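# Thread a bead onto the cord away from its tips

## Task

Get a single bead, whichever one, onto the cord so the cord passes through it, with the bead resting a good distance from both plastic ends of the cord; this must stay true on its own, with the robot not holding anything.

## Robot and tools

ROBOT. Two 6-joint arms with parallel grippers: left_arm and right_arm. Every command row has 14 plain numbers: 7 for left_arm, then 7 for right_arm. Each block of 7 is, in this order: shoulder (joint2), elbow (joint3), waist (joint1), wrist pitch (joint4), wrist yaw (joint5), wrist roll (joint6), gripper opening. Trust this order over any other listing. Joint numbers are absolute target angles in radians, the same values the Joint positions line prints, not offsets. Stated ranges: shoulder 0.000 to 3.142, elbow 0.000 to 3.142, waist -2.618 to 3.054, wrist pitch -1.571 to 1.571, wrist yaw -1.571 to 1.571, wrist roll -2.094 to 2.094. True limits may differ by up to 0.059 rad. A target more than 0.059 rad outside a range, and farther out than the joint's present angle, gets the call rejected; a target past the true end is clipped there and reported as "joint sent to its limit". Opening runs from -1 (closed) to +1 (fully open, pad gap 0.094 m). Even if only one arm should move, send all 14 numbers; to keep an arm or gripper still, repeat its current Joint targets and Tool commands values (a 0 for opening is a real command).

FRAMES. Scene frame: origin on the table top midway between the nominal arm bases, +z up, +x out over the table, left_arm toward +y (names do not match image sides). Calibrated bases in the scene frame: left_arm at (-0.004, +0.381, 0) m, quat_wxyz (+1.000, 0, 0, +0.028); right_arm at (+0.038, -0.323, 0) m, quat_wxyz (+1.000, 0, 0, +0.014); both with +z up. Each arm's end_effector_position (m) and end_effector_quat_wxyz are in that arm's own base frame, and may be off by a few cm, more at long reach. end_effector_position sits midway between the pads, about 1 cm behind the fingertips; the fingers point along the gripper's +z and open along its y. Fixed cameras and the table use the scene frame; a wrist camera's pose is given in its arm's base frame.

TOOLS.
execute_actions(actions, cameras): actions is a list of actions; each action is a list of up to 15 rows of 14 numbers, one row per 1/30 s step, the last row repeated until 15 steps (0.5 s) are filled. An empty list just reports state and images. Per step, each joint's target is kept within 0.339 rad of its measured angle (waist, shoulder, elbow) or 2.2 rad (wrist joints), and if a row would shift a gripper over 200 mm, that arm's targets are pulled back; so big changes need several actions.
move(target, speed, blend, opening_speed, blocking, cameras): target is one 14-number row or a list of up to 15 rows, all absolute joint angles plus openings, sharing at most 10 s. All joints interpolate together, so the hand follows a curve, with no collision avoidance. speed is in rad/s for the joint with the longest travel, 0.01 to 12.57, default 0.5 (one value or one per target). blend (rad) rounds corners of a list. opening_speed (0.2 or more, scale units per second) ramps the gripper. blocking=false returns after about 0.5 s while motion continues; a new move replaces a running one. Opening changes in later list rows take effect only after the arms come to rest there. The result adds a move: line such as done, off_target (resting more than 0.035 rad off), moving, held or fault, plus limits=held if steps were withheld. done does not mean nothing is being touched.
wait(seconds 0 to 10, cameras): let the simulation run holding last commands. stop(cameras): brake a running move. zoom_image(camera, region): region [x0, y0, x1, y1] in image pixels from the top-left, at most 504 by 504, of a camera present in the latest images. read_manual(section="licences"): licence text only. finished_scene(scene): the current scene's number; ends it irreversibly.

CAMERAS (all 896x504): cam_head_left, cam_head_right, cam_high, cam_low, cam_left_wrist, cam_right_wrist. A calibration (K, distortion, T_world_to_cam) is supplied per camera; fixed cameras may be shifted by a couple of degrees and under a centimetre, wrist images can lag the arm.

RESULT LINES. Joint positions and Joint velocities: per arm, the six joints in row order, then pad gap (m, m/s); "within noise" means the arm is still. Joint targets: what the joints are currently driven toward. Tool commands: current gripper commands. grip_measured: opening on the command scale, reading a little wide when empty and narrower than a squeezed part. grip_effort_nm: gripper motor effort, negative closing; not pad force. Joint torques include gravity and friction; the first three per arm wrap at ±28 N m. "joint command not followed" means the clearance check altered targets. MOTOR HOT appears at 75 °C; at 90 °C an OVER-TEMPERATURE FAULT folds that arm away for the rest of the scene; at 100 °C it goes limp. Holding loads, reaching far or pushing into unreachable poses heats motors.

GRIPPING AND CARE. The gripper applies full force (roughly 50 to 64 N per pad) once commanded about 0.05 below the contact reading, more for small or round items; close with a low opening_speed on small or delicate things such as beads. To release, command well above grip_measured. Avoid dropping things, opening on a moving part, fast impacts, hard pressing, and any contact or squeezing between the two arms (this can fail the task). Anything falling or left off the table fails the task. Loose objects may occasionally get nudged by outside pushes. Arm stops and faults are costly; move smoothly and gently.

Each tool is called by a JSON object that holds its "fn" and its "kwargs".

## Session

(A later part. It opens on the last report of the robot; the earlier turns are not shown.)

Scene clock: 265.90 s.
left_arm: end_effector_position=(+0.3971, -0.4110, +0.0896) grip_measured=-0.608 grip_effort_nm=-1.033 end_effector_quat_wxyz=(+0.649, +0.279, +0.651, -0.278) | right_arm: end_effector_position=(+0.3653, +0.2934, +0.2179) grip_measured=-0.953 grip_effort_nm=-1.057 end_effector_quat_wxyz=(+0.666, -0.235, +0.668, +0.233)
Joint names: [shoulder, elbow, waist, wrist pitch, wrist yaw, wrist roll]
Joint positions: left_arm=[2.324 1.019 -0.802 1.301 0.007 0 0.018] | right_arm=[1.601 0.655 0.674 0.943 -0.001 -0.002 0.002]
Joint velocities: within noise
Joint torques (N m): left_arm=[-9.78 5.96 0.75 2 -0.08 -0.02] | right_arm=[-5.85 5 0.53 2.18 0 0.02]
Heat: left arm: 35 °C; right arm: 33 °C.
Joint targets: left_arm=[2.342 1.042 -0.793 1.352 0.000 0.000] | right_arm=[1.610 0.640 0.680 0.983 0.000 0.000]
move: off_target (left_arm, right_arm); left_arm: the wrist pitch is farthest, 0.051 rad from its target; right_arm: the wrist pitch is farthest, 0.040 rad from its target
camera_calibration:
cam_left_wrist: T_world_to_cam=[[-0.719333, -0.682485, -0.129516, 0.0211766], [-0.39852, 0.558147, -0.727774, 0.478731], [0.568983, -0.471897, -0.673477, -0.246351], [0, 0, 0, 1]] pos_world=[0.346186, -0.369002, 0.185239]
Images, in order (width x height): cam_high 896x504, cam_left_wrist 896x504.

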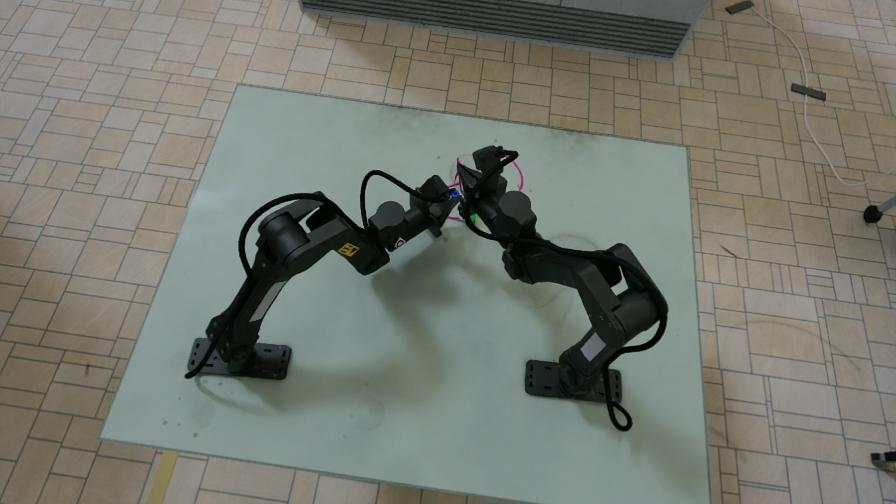

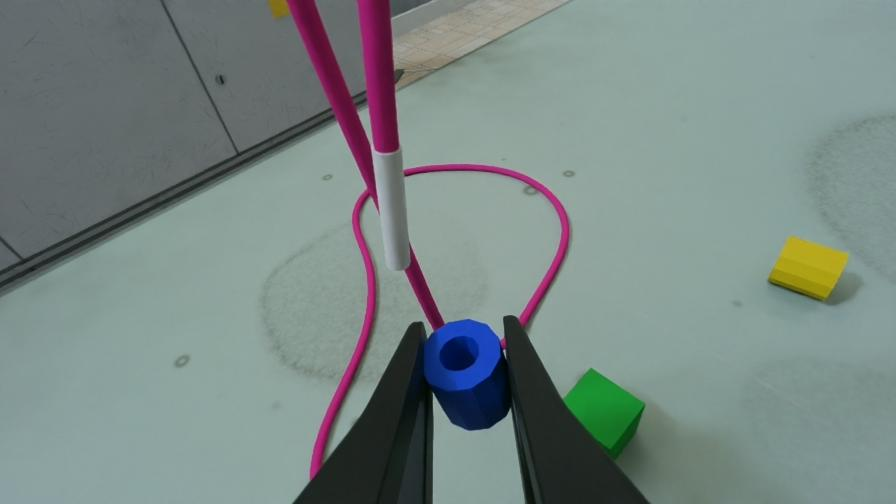

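{"fn": "move", "kwargs": {"target": [2.342, 1.042, -0.793, 1.352, 0.0, 0.0, -0.62, 1.648, 0.575, 0.656, 1.091, 0.0, 0.0, -0.97], "speed": 0.2, "cameras": ["cam_left_wrist", "cam_high"]}}

{"fn": "zoom_image", "kwargs": {"camera": "cam_left_wrist", "region": [380, 200, 540, 400]}}

{"fn": "zoom_image", "kwargs": {"camera": "cam_high", "region": [420, 150, 500, 220]}}

Scene clock: 288.03 s.
left_arm: end_effector_position=(+0.3971, -0.4110, +0.0896) grip_measured=-0.608 grip_effort_nm=-1.023 end_effector_quat_wxyz=(+0.649, +0.279, +0.651, -0.278) | right_arm: end_effector_position=(+0.3619, +0.2850, +0.2005) grip_measured=-0.953 grip_effort_nm=-1.048 end_effector_quat_wxyz=(+0.670, -0.231, +0.667, +0.231)
Joint names: [shoulder, elbow, waist, wrist pitch, wrist yaw, wrist roll]
Joint positions: left_arm=[2.324 1.019 -0.802 1.301 0.007 0 0.018] | right_arm=[1.638 0.59 0.664 1.052 -0.001 -0.002 0.002]
Joint velocities: within noise
Joint torques (N m): left_arm=[-9.77 5.96 0.75 2 -0.08 -0.02] | right_arm=[-5.72 4.57 -0.75 2.15 0 0.04]
Heat: left arm: 36 °C; right arm: 32 °C.
Joint targets: left_arm=[2.342 1.042 -0.793 1.352 0.000 0.000] | right_arm=[1.648 0.575 0.656 1.091 0.000 0.000]
move: off_target (left_arm, right_arm); left_arm: the wrist pitch is farthest, 0.051 rad from its target; right_arm: the wrist pitch is farthest, 0.039 rad from its target
camera_calibration:
cam_left_wrist: T_world_to_cam=[[-0.719333, -0.682485, -0.129516, 0.0211766], [-0.39852, 0.558147, -0.727774, 0.478731], [0.568983, -0.471897, -0.673477, -0.246351], [0, 0, 0, 1]] pos_world=[0.346186, -0.369002, 0.185239]
Images, in order (width x height): cam_high 896x504, cam_left_wrist 896x504.

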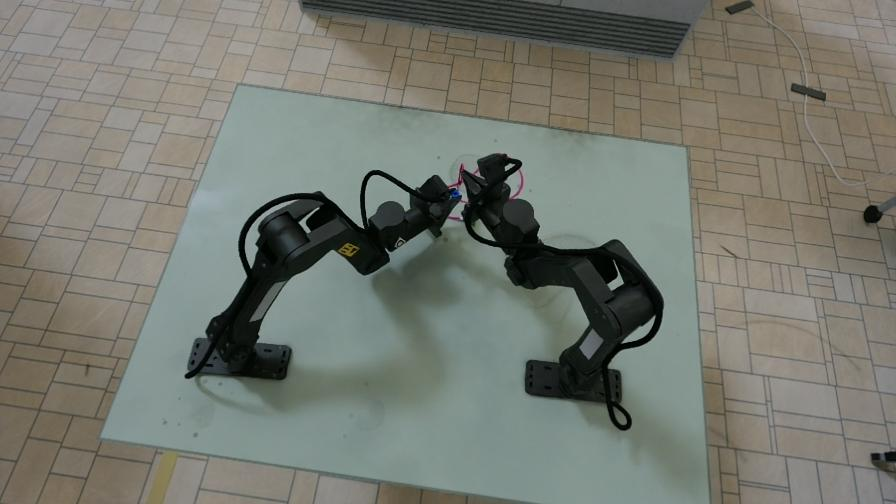

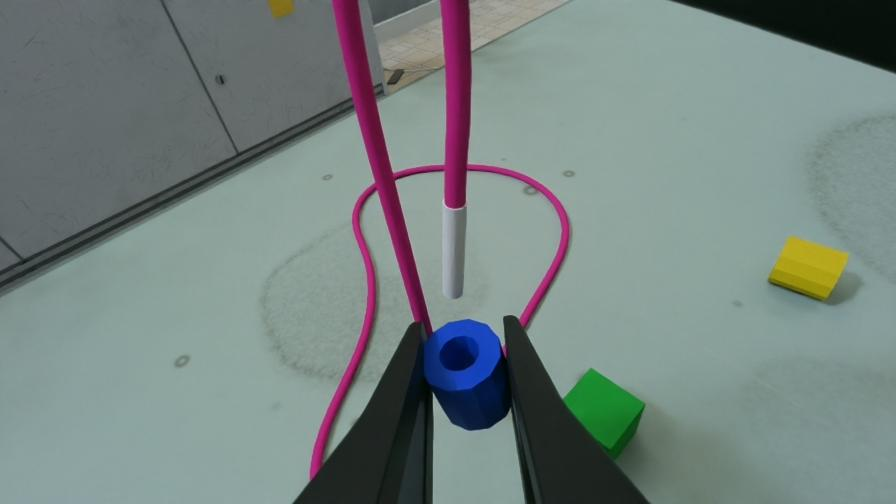

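Scaled by 2.520 from the camera's 896x504 image, which has a finer 1280x720 frame.

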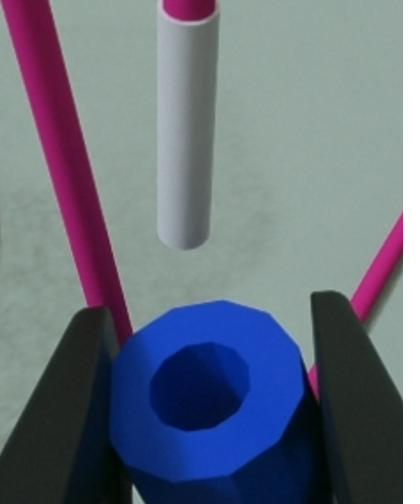

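Scaled by 6.300 from the camera's 896x504 image, which has a finer 1280x720 frame.

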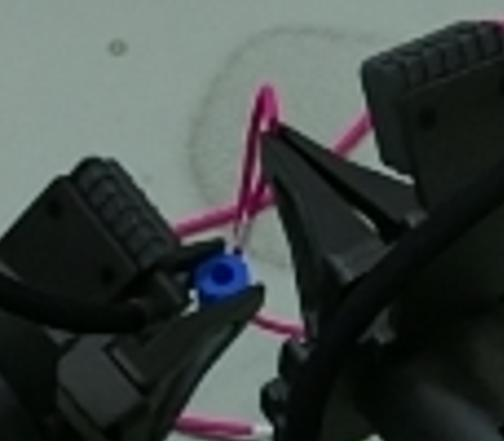

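{"fn": "move", "kwargs": {"target": [2.342, 1.042, -0.793, 1.352, 0.0, 0.0, -0.62, 1.648, 0.575, 0.686, 1.024, 0.0, 0.0, -0.97], "speed": 0.15, "cameras": ["cam_left_wrist", "cam_high"]}}

{"fn": "zoom_image", "kwargs": {"camera": "cam_left_wrist", "region": [380, 200, 540, 400]}}

{"fn": "zoom_image", "kwargs": {"camera": "cam_high", "region": [420, 150, 500, 220]}}

Scene clock: 305.17 s.
left_arm: end_effector_position=(+0.3971, -0.4110, +0.0896) grip_measured=-0.608 grip_effort_nm=-1.033 end_effector_quat_wxyz=(+0.649, +0.279, +0.651, -0.278) | right_arm: end_effector_position=(+0.3578, +0.2900, +0.1928) grip_measured=-0.953 grip_effort_nm=-1.057 end_effector_quat_wxyz=(+0.658, -0.240, +0.675, +0.232)
Joint names: [shoulder, elbow, waist, wrist pitch, wrist yaw, wrist roll]
Joint positions: left_arm=[2.324 1.019 -0.802 1.301 0.007 0 0.018] | right_arm=[1.638 0.59 0.679 1.021 -0.001 -0.002 0.002]
Joint velocities: within noise
Joint torques (N m): left_arm=[-9.77 5.96 0.75 2 -0.07 -0.02] | right_arm=[-5.68 4.57 0.66 1.82 0.01 0.04]
Heat: left arm: 37 °C; right arm: 34 °C.
Joint targets: left_arm=[2.342 1.042 -0.793 1.352 0.000 0.000] | right_arm=[1.648 0.575 0.686 1.024 0.000 0.000]
move: off_target (left_arm); left_arm: the wrist pitch is farthest, 0.051 rad from its target
camera_calibration:
cam_left_wrist: T_world_to_cam=[[-0.719333, -0.682485, -0.129516, 0.0211766], [-0.39852, 0.558147, -0.727774, 0.478731], [0.568983, -0.471897, -0.673477, -0.246351], [0, 0, 0, 1]] pos_world=[0.346186, -0.369002, 0.185239]
Images, in order (width x height): cam_high 896x504, cam_left_wrist 896x504.

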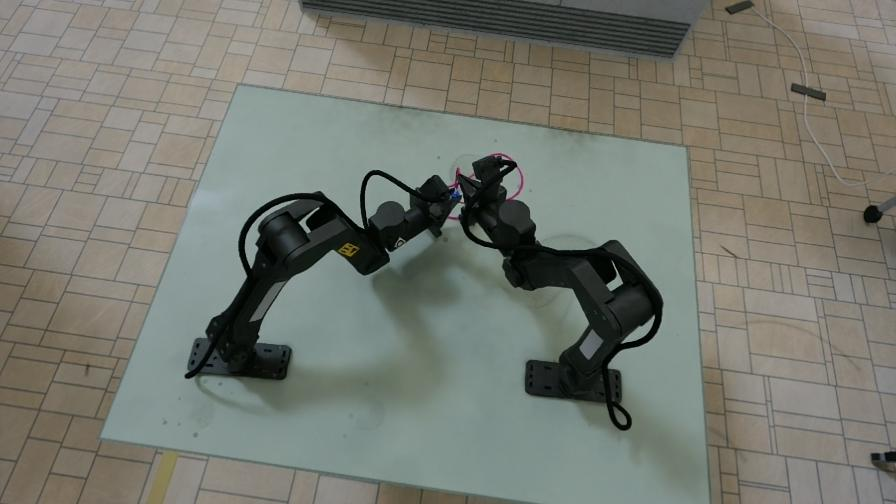

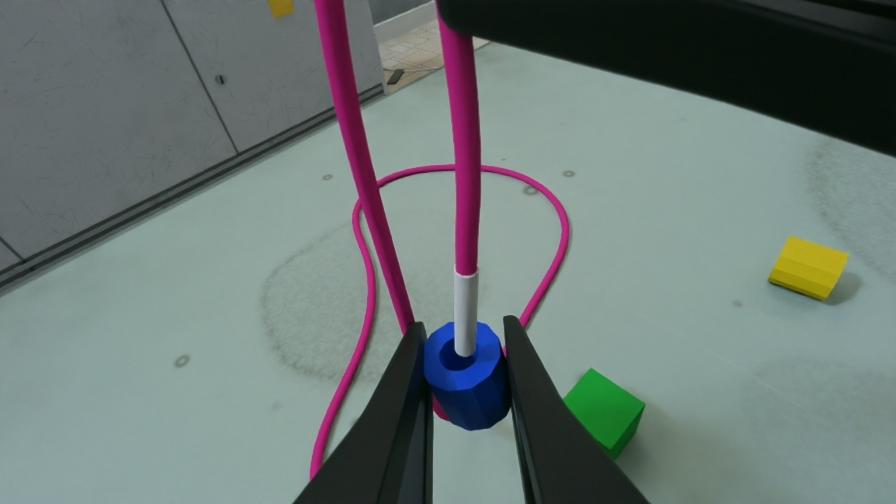

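Scaled by 2.520 from the camera's 896x504 image, which has a finer 1280x720 frame.

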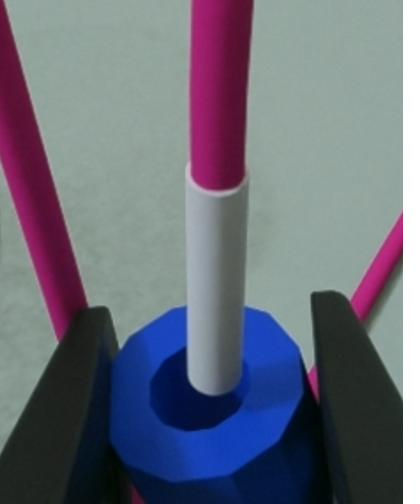

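Scaled by 6.300 from the camera's 896x504 image, which has a finer 1280x720 frame.

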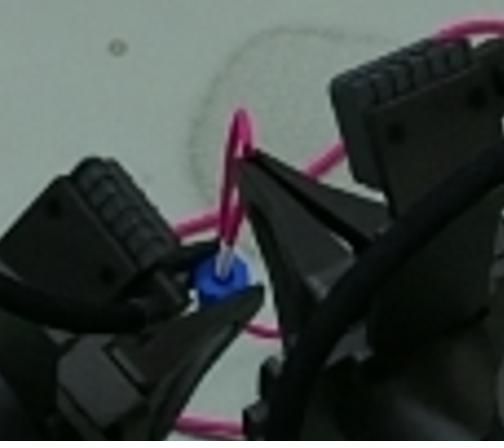

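{"fn": "move", "kwargs": {"target": [2.342, 1.042, -0.793, 1.352, 0.0, 0.0, -0.62, 1.712, 0.558, 0.665, 1.142, 0.0, 0.0, -0.97], "speed": 0.12, "cameras": ["cam_left_wrist", "cam_high"]}}

{"fn": "zoom_image", "kwargs": {"camera": "cam_left_wrist", "region": [380, 200, 540, 400]}}

Scene clock: 323.87 s.
left_arm: end_effector_position=(+0.3971, -0.4110, +0.0896) grip_measured=-0.608 grip_effort_nm=-1.028 end_effector_quat_wxyz=(+0.649, +0.279, +0.651, -0.278) | right_arm: end_effector_position=(+0.3604, +0.2892, +0.1784) grip_measured=-0.953 grip_effort_nm=-1.057 end_effector_quat_wxyz=(+0.659, -0.238, +0.676, +0.230)
Joint names: [shoulder, elbow, waist, wrist pitch, wrist yaw, wrist roll]
Joint positions: left_arm=[2.324 1.019 -0.802 1.301 0.007 0 0.018] | right_arm=[1.701 0.573 0.674 1.101 -0.001 -0.002 0.002]
Joint velocities: within noise
Joint torques (N m): left_arm=[-9.78 5.97 0.76 2 -0.08 -0.01] | right_arm=[-5.79 4.21 -0.77 2.19 -0.01 0.03]
Heat: left arm: 37 °C; right arm: 32 °C.
Joint targets: left_arm=[2.342 1.042 -0.793 1.352 0.000 0.000] | right_arm=[1.712 0.558 0.665 1.142 0.000 0.000]
move: off_target (left_arm, right_arm); left_arm: the wrist pitch is farthest, 0.051 rad from its target; right_arm: the wrist pitch is farthest, 0.041 rad from its target
camera_calibration:
cam_left_wrist: T_world_to_cam=[[-0.719333, -0.682485, -0.129516, 0.0211766], [-0.39852, 0.558147, -0.727774, 0.478731], [0.568983, -0.471897, -0.673477, -0.246351], [0, 0, 0, 1]] pos_world=[0.346186, -0.369002, 0.185239]
Images, in order (width x height): cam_high 896x504, cam_left_wrist 896x504.

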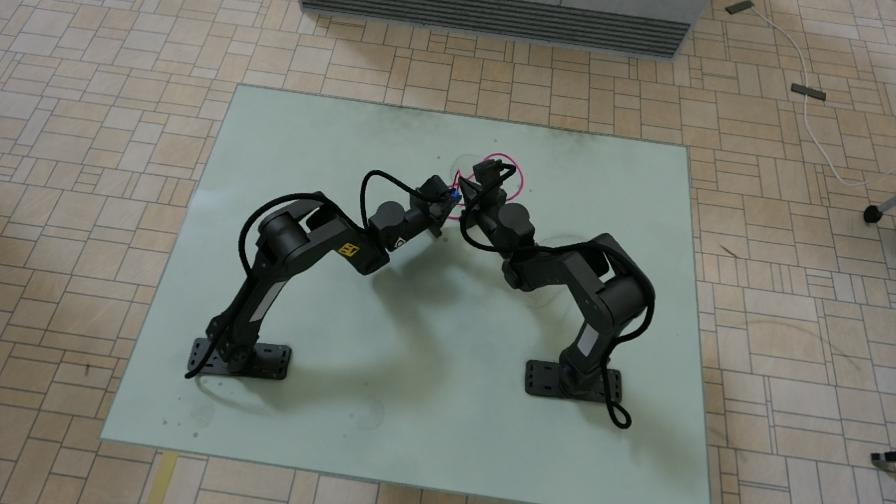

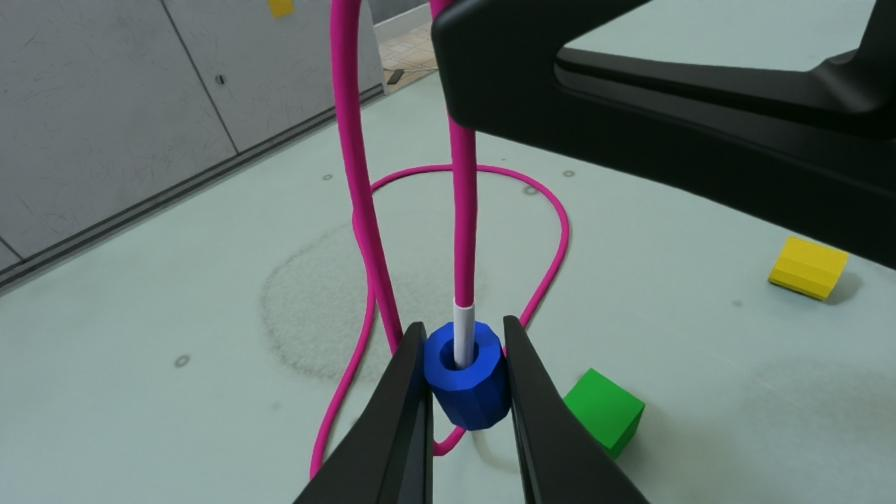

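Scaled by 2.520 from the camera's 896x504 image, which has a finer 1280x720 frame.

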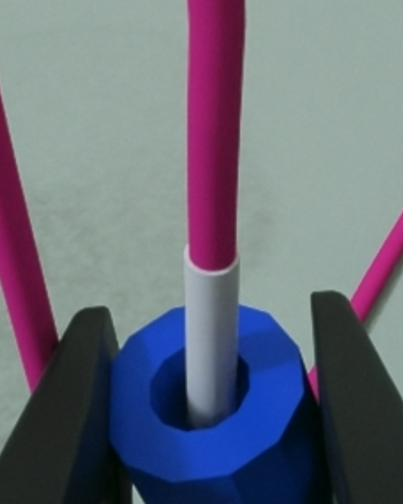

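{"fn": "move", "kwargs": {"target": [2.342, 1.042, -0.793, 1.352, 0.0, 0.0, -0.62, 1.860, 0.528, 0.665, 1.279, 0.0, 0.0, -0.97], "speed": 0.15, "cameras": ["cam_left_wrist", "cam_high", "cam_low"]}}

{"fn": "zoom_image", "kwargs": {"camera": "cam_left_wrist", "region": [360, 240, 560, 480]}}

Scene clock: 382.13 s.
left_arm: end_effector_position=(+0.3971, -0.4110, +0.0896) grip_measured=-0.608 grip_effort_nm=-1.033 end_effector_quat_wxyz=(+0.649, +0.279, +0.651, -0.278) | right_arm: end_effector_position=(+0.3604, +0.2892, +0.1332) grip_measured=-0.953 grip_effort_nm=-1.053 end_effector_quat_wxyz=(+0.642, -0.243, +0.691, +0.225)
Joint names: [shoulder, elbow, waist, wrist pitch, wrist yaw, wrist roll]
Joint positions: left_arm=[2.324 1.019 -0.802 1.301 0.007 0 0.018] | right_arm=[1.848 0.541 0.674 1.233 -0.001 -0.002 0.002]
Joint velocities: within noise
Joint torques (N m): left_arm=[-9.8 5.94 0.75 2 -0.08 -0.02] | right_arm=[-6.35 3.58 -0.73 2.24 -0.01 0.04]
Heat: left arm: 38 °C; right arm: 36 °C.
Joint targets: left_arm=[2.342 1.042 -0.793 1.352 0.000 0.000] | right_arm=[1.860 0.528 0.665 1.279 0.000 0.000]
move: off_target (left_arm, right_arm); left_arm: the wrist pitch is farthest, 0.051 rad from its target; right_arm: the wrist pitch is farthest, 0.046 rad from its target
camera_calibration:
cam_left_wrist: T_world_to_cam=[[-0.719333, -0.682485, -0.129516, 0.0211766], [-0.39852, 0.558147, -0.727774, 0.478731], [0.568983, -0.471897, -0.673477, -0.246351], [0, 0, 0, 1]] pos_world=[0.346186, -0.369002, 0.185239]
Images, in order (width x height): cam_high 896x504, cam_low 896x504, cam_left_wrist 896x504.

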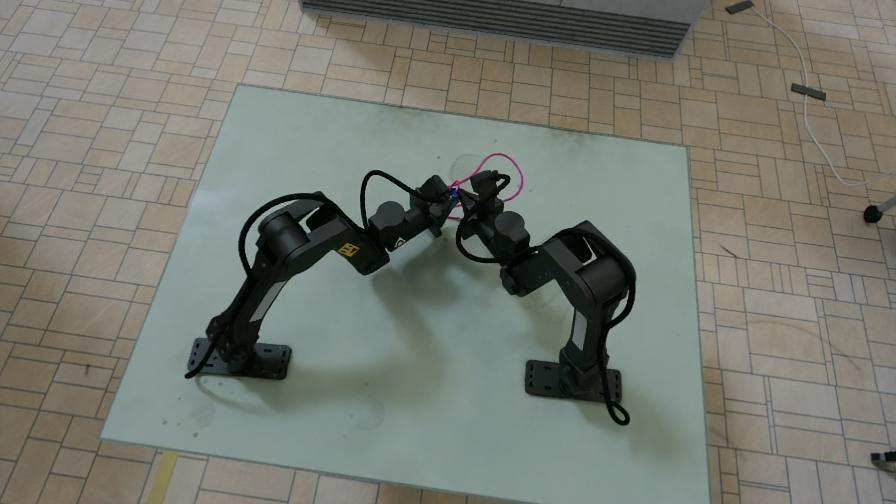

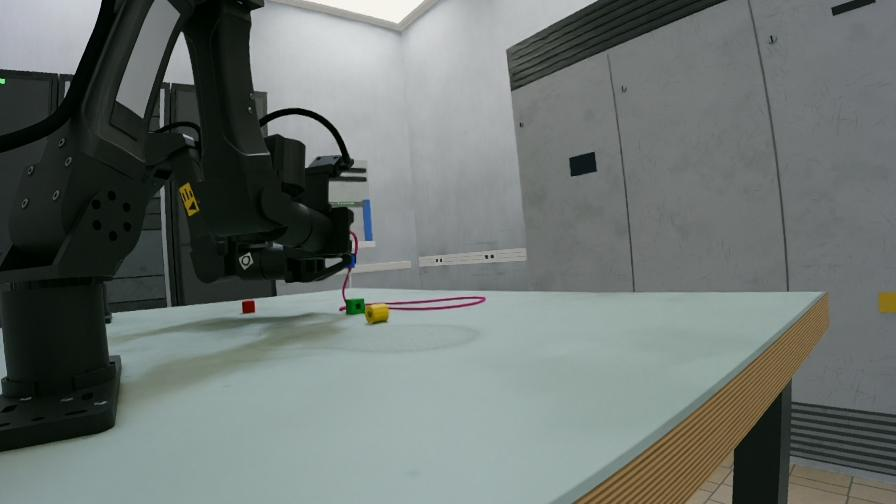

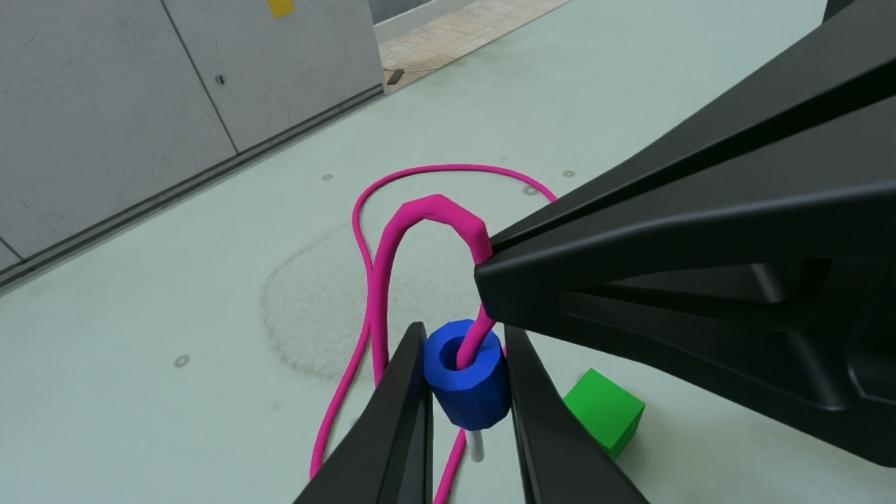

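Scaled by 2.100 from the camera's 896x504 image, which has a finer 1280x720 frame.

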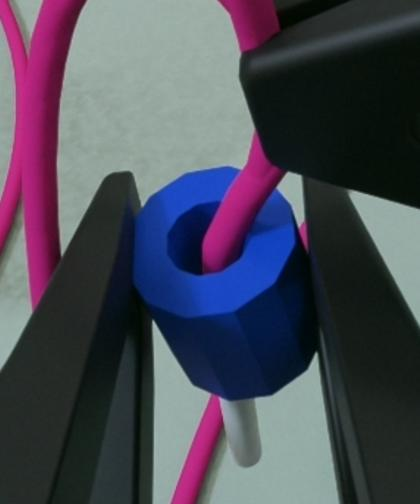

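{"fn": "move", "kwargs": {"target": [[2.263, 1.068, -0.793, 1.069, 0.0, 0.0, -0.62, 1.998, 0.522, 0.665, 1.383, 0.0, 0.0, -0.97], [2.263, 1.068, -0.793, 1.069, 0.0, 0.0, -0.62, 1.998, 0.522, 0.665, 1.383, 0.0, 0.0, -0.75], [2.263, 1.068, -0.793, 1.069, 0.0, 0.0, -0.62, 1.741, 0.225, 0.665, 1.454, 0.0, 0.0, -0.75], [2.066, 1.015, -0.793, 1.107, 0.0, 0.0, -0.62, 1.785, 0.43, 0.665, 1.454, 0.0, 0.0, -0.5]], "speed": [0.2, 0.3, 0.3, 0.2], "opening_speed": 0.6, "cameras": ["cam_left_wrist", "cam_right_wrist", "cam_low", "cam_high"]}}

Scene clock: 403.53 s.
left_arm: end_effector_position=(+0.3967, -0.4107, +0.1492) grip_measured=-0.608 grip_effort_nm=-1.028 end_effector_quat_wxyz=(+0.644, +0.281, +0.656, -0.276) | right_arm: end_effector_position=(+0.3346, +0.2686, +0.1590) grip_measured=-0.503 grip_effort_nm=0.125 end_effector_quat_wxyz=(+0.680, -0.230, +0.654, +0.238)
Joint names: [shoulder, elbow, waist, wrist pitch, wrist yaw, wrist roll]
Joint positions: left_arm=[2.117 1.021 -0.802 1.078 0.007 0 0.018] | right_arm=[1.769 0.403 0.674 1.404 -0.001 -0.002 0.023]
Joint velocities: within noise
Joint torques (N m): left_arm=[-15.15 4.6 0.75 1.8 -0.08 -0.02] | right_arm=[-4.97 6.34 -0.7 2.27 -0.01 0.03]
Heat: left arm: 38 °C; right arm: 38 °C.
Joint targets: left_arm=[2.066 1.015 -0.793 1.107 0.000 0.000] | right_arm=[1.785 0.430 0.665 1.454 0.000 0.000]
move: off_target (left_arm, right_arm); target 2's new numbers were sent with right_arm's wrist pitch 0.052 rad from that target; target 4's new numbers were sent with right_arm's wrist pitch 0.050 rad from that target; left_arm: the shoulder is farthest, 0.051 rad from its target; right_arm: the wrist pitch is farthest, 0.050 rad from its target
camera_calibration:
cam_left_wrist: T_world_to_cam=[[-0.720596, -0.681179, -0.129367, 0.0299232], [-0.405825, 0.565645, -0.71788, 0.526318], [0.562181, -0.464801, -0.684042, -0.198758], [0, 0, 0, 1]] pos_world=[0.346894, -0.369709, 0.245745]
cam_right_wrist: T_world_to_cam=[[0.624632, -0.774699, -0.0983688, 0.0166366], [-0.551556, -0.348484, -0.757855, 0.42386], [0.55283, 0.527636, -0.644964, -0.108288], [0, 0, 0, 1]] pos_world=[0.283256, 0.217733, 0.25302]
Images, in order (width x height): cam_high 896x504, cam_low 896x504, cam_left_wrist 896x504, cam_right_wrist 896x504.

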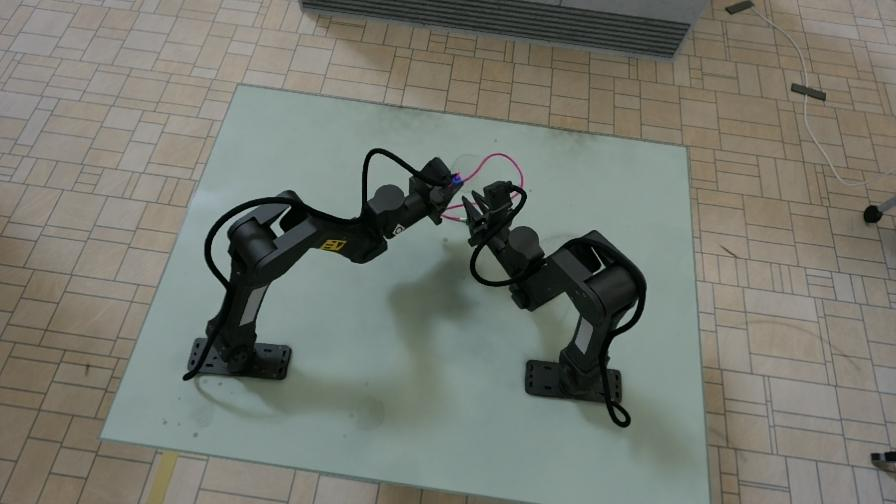

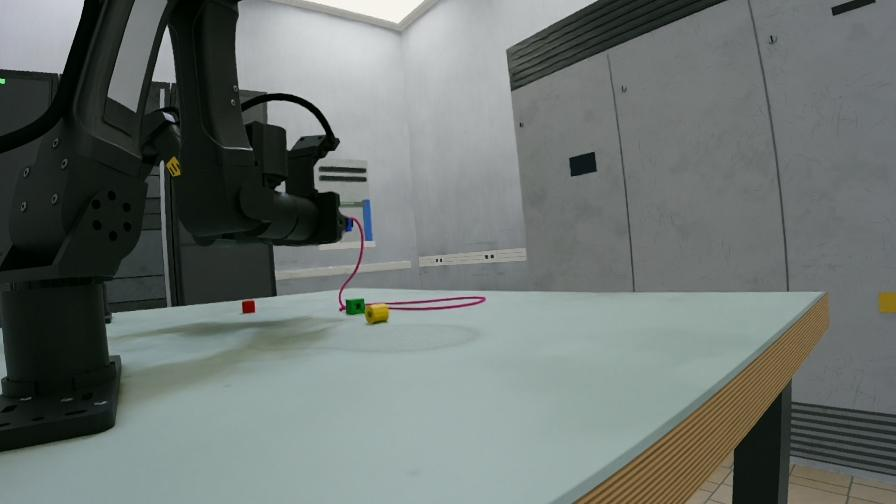

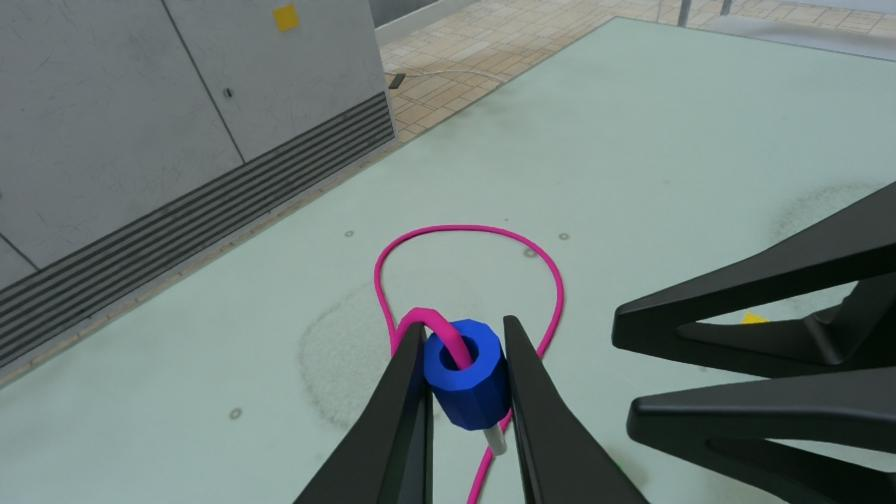

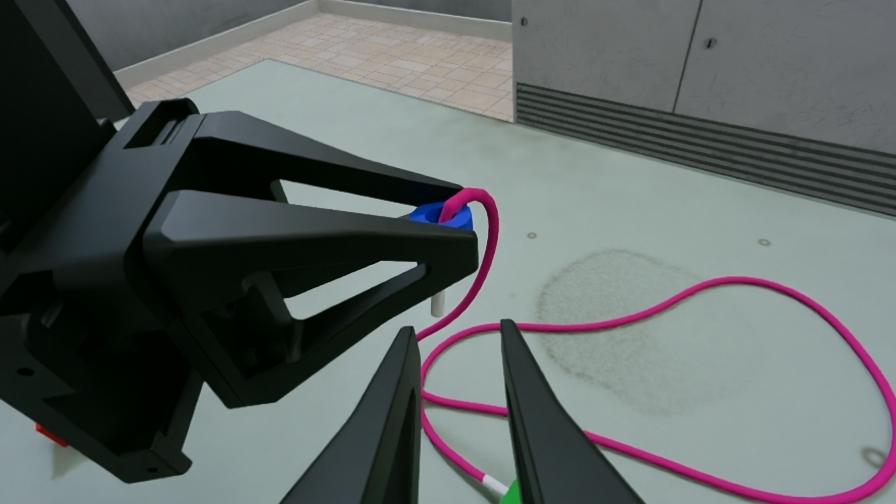

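{"fn": "move", "kwargs": {"target": [[2.066, 1.015, -0.793, 1.107, 0.0, 0.0, -0.62, 1.897, 0.38, 0.665, 1.536, 0.0, 0.0, -0.5], [2.066, 1.015, -0.793, 1.107, 0.0, 0.0, -0.62, 1.981, 0.599, 0.665, 1.405, 0.0, 0.0, -0.5]], "speed": [0.25, 0.15], "cameras": ["cam_left_wrist", "cam_right_wrist"]}}

{"fn": "zoom_image", "kwargs": {"camera": "cam_right_wrist", "region": [340, 150, 580, 400]}}

{"fn": "zoom_image", "kwargs": {"camera": "cam_left_wrist", "region": [360, 280, 600, 504]}}

Scene clock: 419.80 s.
left_arm: end_effector_position=(+0.3973, -0.4102, +0.1493) grip_measured=-0.608 grip_effort_nm=-1.028 end_effector_quat_wxyz=(+0.645, +0.280, +0.656, -0.275) | right_arm: end_effector_position=(+0.3681, +0.2953, +0.1314) grip_measured=-0.503 grip_effort_nm=0.120 end_effector_quat_wxyz=(+0.668, -0.235, +0.667, +0.233)
Joint names: [shoulder, elbow, waist, wrist pitch, wrist yaw, wrist roll]
Joint positions: left_arm=[2.117 1.021 -0.801 1.079 0.006 0 0.018] | right_arm=[1.967 0.57 0.674 1.398 -0.001 -0.002 0.023]
Joint velocities: within noise
Joint torques (N m): left_arm=[-15.15 4.62 0.65 1.8 -0.08 -0.01] | right_arm=[-6.68 6.41 -0.72 1.82 0.01 0.02]
Heat: left arm: 38 °C; right arm: 38 °C.
Joint targets: left_arm=[2.066 1.015 -0.793 1.107 0.000 0.000] | right_arm=[1.981 0.599 0.665 1.405 0.000 0.000]
move: off_target (left_arm); left_arm: the shoulder is farthest, 0.051 rad from its target
camera_calibration:
cam_left_wrist: T_world_to_cam=[[-0.719537, -0.682294, -0.129391, 0.0297906], [-0.406266, 0.564678, -0.718392, 0.526191], [0.563218, -0.464342, -0.683499, -0.199007], [0, 0, 0, 1]] pos_world=[0.347293, -0.36921, 0.245845]
cam_right_wrist: T_world_to_cam=[[0.621777, -0.776989, -0.0983954, 0.015423], [-0.572855, -0.365515, -0.733646, 0.440373], [0.53407, 0.512531, -0.67237, -0.143616], [0, 0, 0, 1]] pos_world=[0.319381, 0.246554, 0.228032]
Images, in order (width x height): cam_left_wrist 896x504, cam_right_wrist 896x504.

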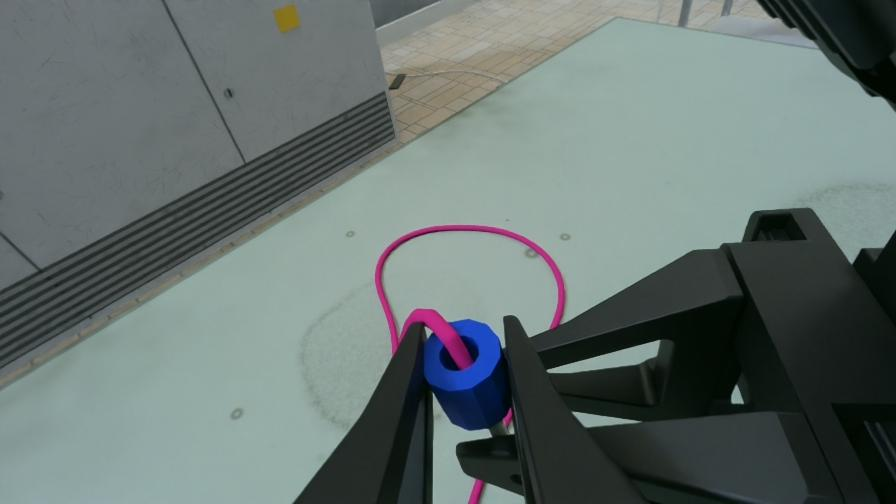

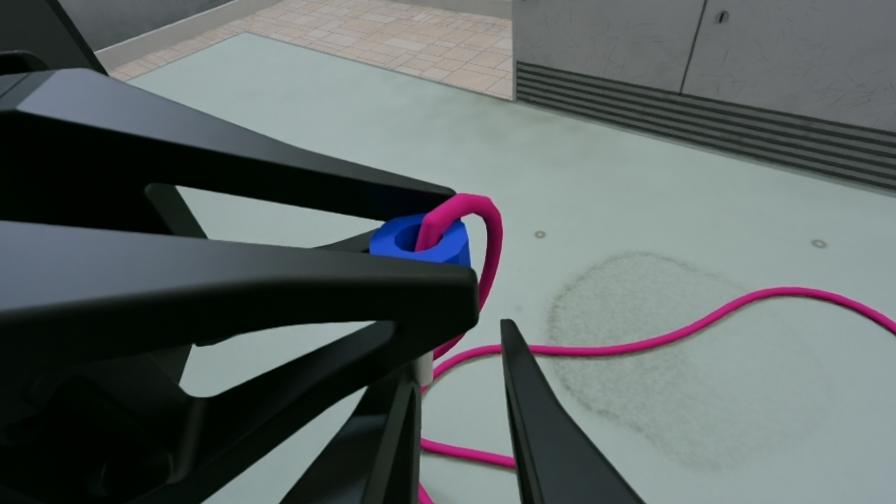

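Scaled by 2.016 from the camera's 896x504 image, which has a finer 1280x720 frame.

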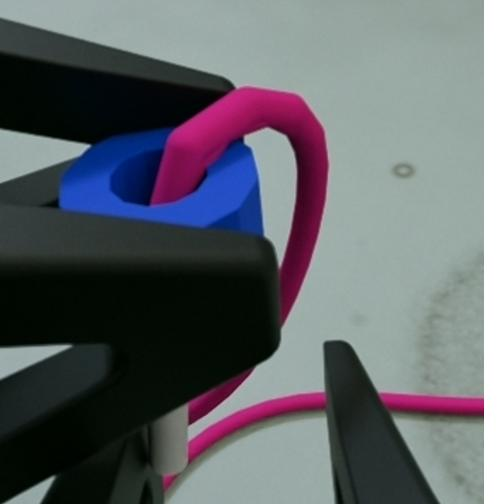

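Scaled by 2.100 from the camera's 896x504 image, which has a finer 1280x720 frame.

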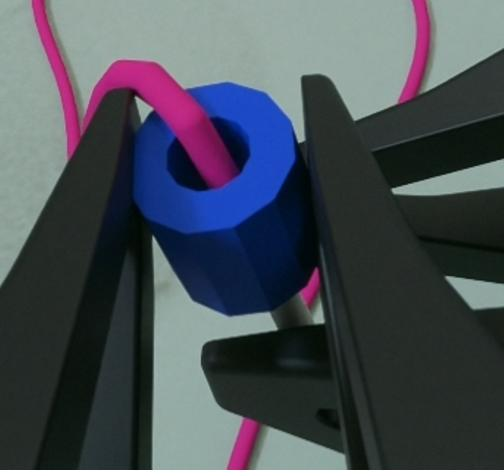

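{"fn": "move", "kwargs": {"target": [[2.066, 1.015, -0.793, 1.107, 0.0, 0.0, -0.62, 1.981, 0.599, 0.697, 1.405, 0.0, 0.0, -0.5], [2.066, 1.015, -0.793, 1.107, 0.0, 0.0, -0.62, 1.981, 0.599, 0.697, 1.405, 0.0, 0.0, -1.0]], "speed": 0.1, "opening_speed": 0.5, "cameras": ["cam_left_wrist", "cam_right_wrist"]}}

{"fn": "zoom_image", "kwargs": {"camera": "cam_right_wrist", "region": [340, 150, 580, 400]}}

{"fn": "zoom_image", "kwargs": {"camera": "cam_left_wrist", "region": [360, 280, 600, 504]}}

Scene clock: 435.30 s.
left_arm: end_effector_position=(+0.3976, -0.4099, +0.1495) grip_measured=-0.608 grip_effort_nm=-1.023 end_effector_quat_wxyz=(+0.645, +0.280, +0.656, -0.275) | right_arm: end_effector_position=(+0.3637, +0.3007, +0.1296) grip_measured=-0.938 grip_effort_nm=-1.009 end_effector_quat_wxyz=(+0.664, -0.240, +0.667, +0.237)
Joint names: [shoulder, elbow, waist, wrist pitch, wrist yaw, wrist roll]
Joint positions: left_arm=[2.117 1.021 -0.8 1.08 0.006 0 0.018] | right_arm=[1.967 0.57 0.688 1.391 -0.001 -0.002 0.003]
Joint velocities: within noise
Joint torques (N m): left_arm=[-15.16 4.6 0.59 1.79 -0.08 -0.02] | right_arm=[-6.68 6.38 0.8 1.92 0 0.04]
Heat: left arm: 38 °C; right arm: 36 °C.
Joint targets: left_arm=[2.066 1.015 -0.793 1.107 0.000 0.000] | right_arm=[1.981 0.599 0.697 1.405 0.000 0.000]
move: off_target (left_arm); left_arm: the shoulder is farthest, 0.051 rad from its target
camera_calibration:
cam_left_wrist: T_world_to_cam=[[-0.718883, -0.682978, -0.129417, 0.0296918], [-0.406368, 0.563956, -0.718901, 0.526141], [0.563979, -0.464215, -0.682959, -0.199194], [0, 0, 0, 1]] pos_world=[0.347493, -0.36891, 0.246045]
cam_right_wrist: T_world_to_cam=[[0.632426, -0.768334, -0.0984854, 0.0157477], [-0.571627, -0.377106, -0.728721, 0.440861], [0.522762, 0.517159, -0.677692, -0.141895], [0, 0, 0, 1]] pos_world=[0.316226, 0.251733, 0.226654]
Images, in order (width x height): cam_left_wrist 896x504, cam_right_wrist 896x504.

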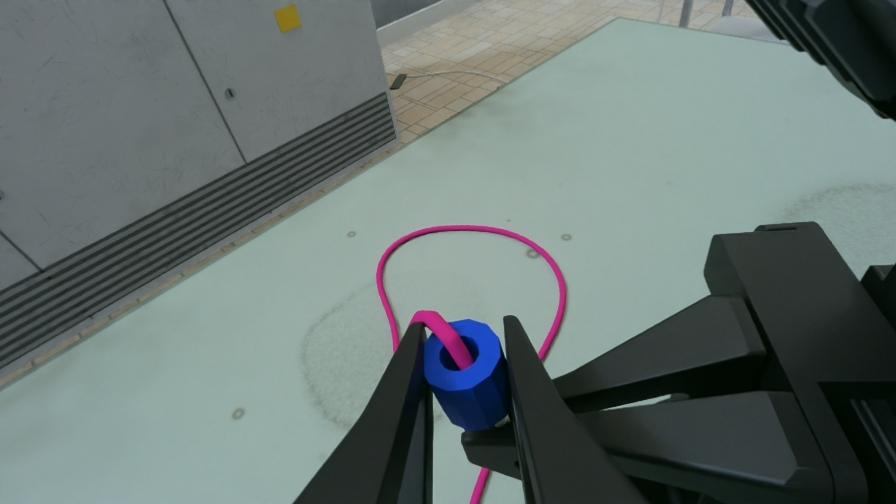

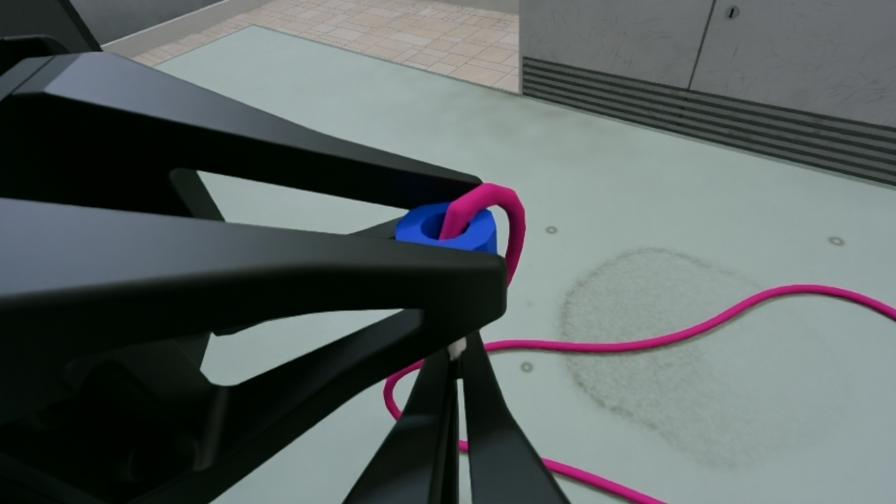

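Scaled by 2.016 from the camera's 896x504 image, which has a finer 1280x720 frame.

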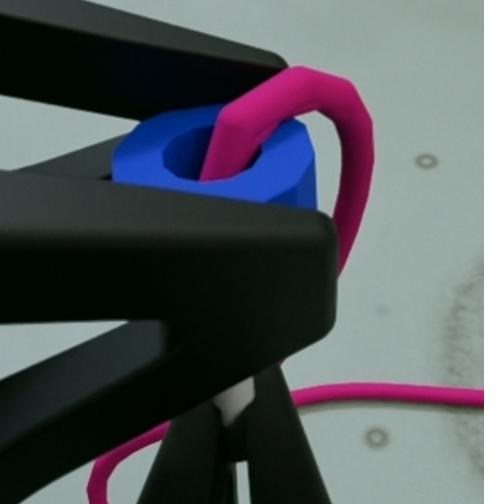

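Scaled by 2.100 from the camera's 896x504 image, which has a finer 1280x720 frame.

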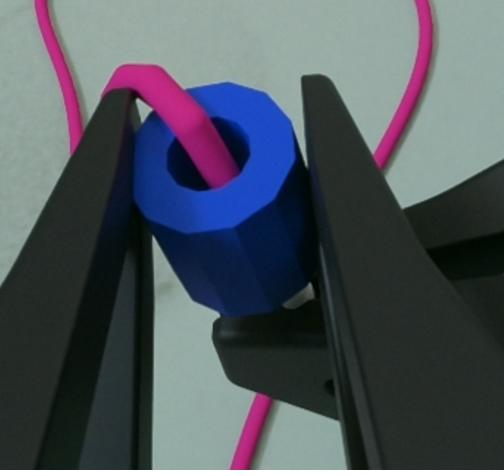

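{"fn": "move", "kwargs": {"target": [1.953, 1.087, -0.793, 0.957, 0.0, 0.0, -0.62, 2.137, 0.606, 0.697, 1.497, 0.0, 0.0, -1.0], "speed": 0.15, "cameras": ["cam_left_wrist", "cam_right_wrist", "cam_low"]}}

{"fn": "zoom_image", "kwargs": {"camera": "cam_left_wrist", "region": [360, 280, 600, 504]}}

Scene clock: 455.13 s.
left_arm: end_effector_position=(+0.3980, -0.4103, +0.1934) grip_measured=-0.608 grip_effort_nm=-1.023 end_effector_quat_wxyz=(+0.649, +0.278, +0.651, -0.277) | right_arm: end_effector_position=(+0.3642, +0.3011, +0.0734) grip_measured=-0.941 grip_effort_nm=-1.057 end_effector_quat_wxyz=(+0.629, -0.252, +0.700, +0.225)
Joint names: [shoulder, elbow, waist, wrist pitch, wrist yaw, wrist roll]
Joint positions: left_arm=[2.006 1.059 -0.8 0.943 0.006 0 0.018] | right_arm=[2.123 0.58 0.688 1.434 -0.001 -0.002 0.003]
Joint velocities: within noise
Joint torques (N m): left_arm=[-14.93 7.75 0.58 1.67 -0.08 -0.03] | right_arm=[-7.2 5.34 0.76 2.42 -0.01 0.02]
Heat: left arm: 38 °C; right arm: 38 °C.
Joint targets: left_arm=[1.953 1.087 -0.793 0.957 0.000 0.000] | right_arm=[2.137 0.606 0.697 1.497 0.000 0.000]
move: off_target (left_arm, right_arm); left_arm: the shoulder is farthest, 0.053 rad from its target; right_arm: the wrist pitch is farthest, 0.063 rad from its target
camera_calibration:
cam_left_wrist: T_world_to_cam=[[-0.71776, -0.684141, -0.129502, 0.0344346], [-0.399808, 0.557216, -0.72778, 0.554388], [0.570065, -0.470596, -0.673473, -0.176685], [0, 0, 0, 1]] pos_world=[0.347086, -0.368503, 0.288939]
cam_right_wrist: T_world_to_cam=[[0.624753, -0.77465, -0.097987, 0.014855], [-0.625881, -0.421789, -0.656023, 0.428269], [0.466858, 0.471181, -0.748353, -0.141045], [0, 0, 0, 1]] pos_world=[0.324613, 0.258605, 0.176858]
Images, in order (width x height): cam_low 896x504, cam_left_wrist 896x504, cam_right_wrist 896x504.

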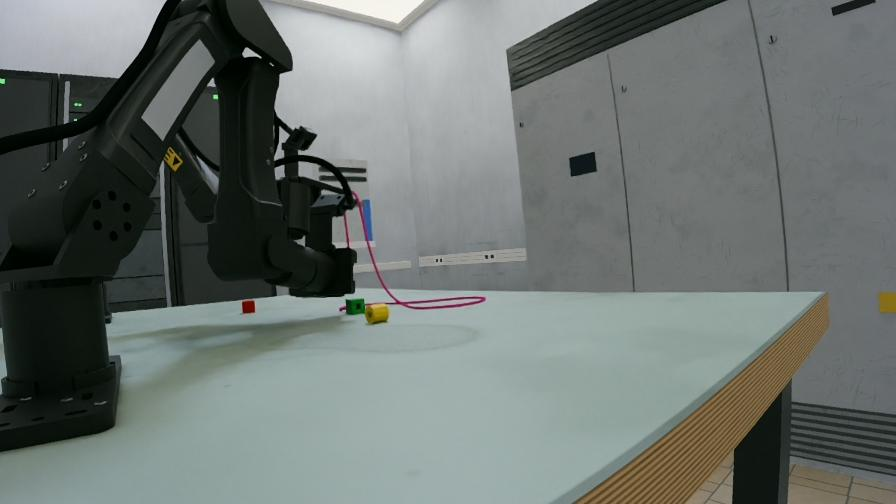

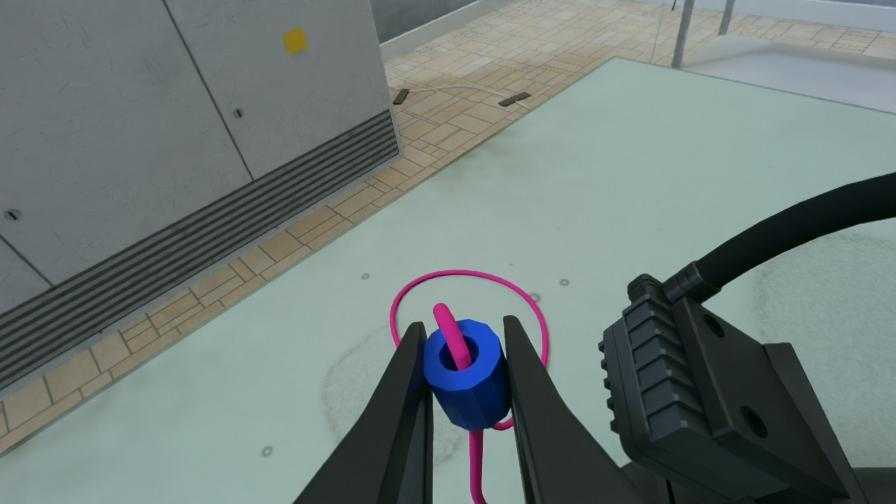

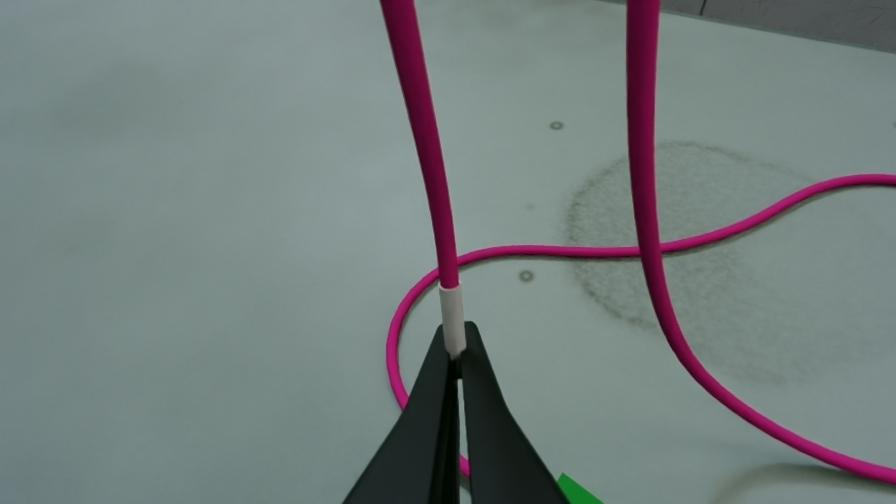

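Scaled by 2.100 from the camera's 896x504 image, which has a finer 1280x720 frame.

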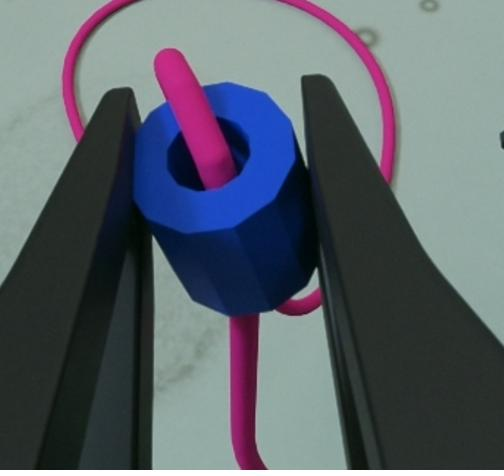

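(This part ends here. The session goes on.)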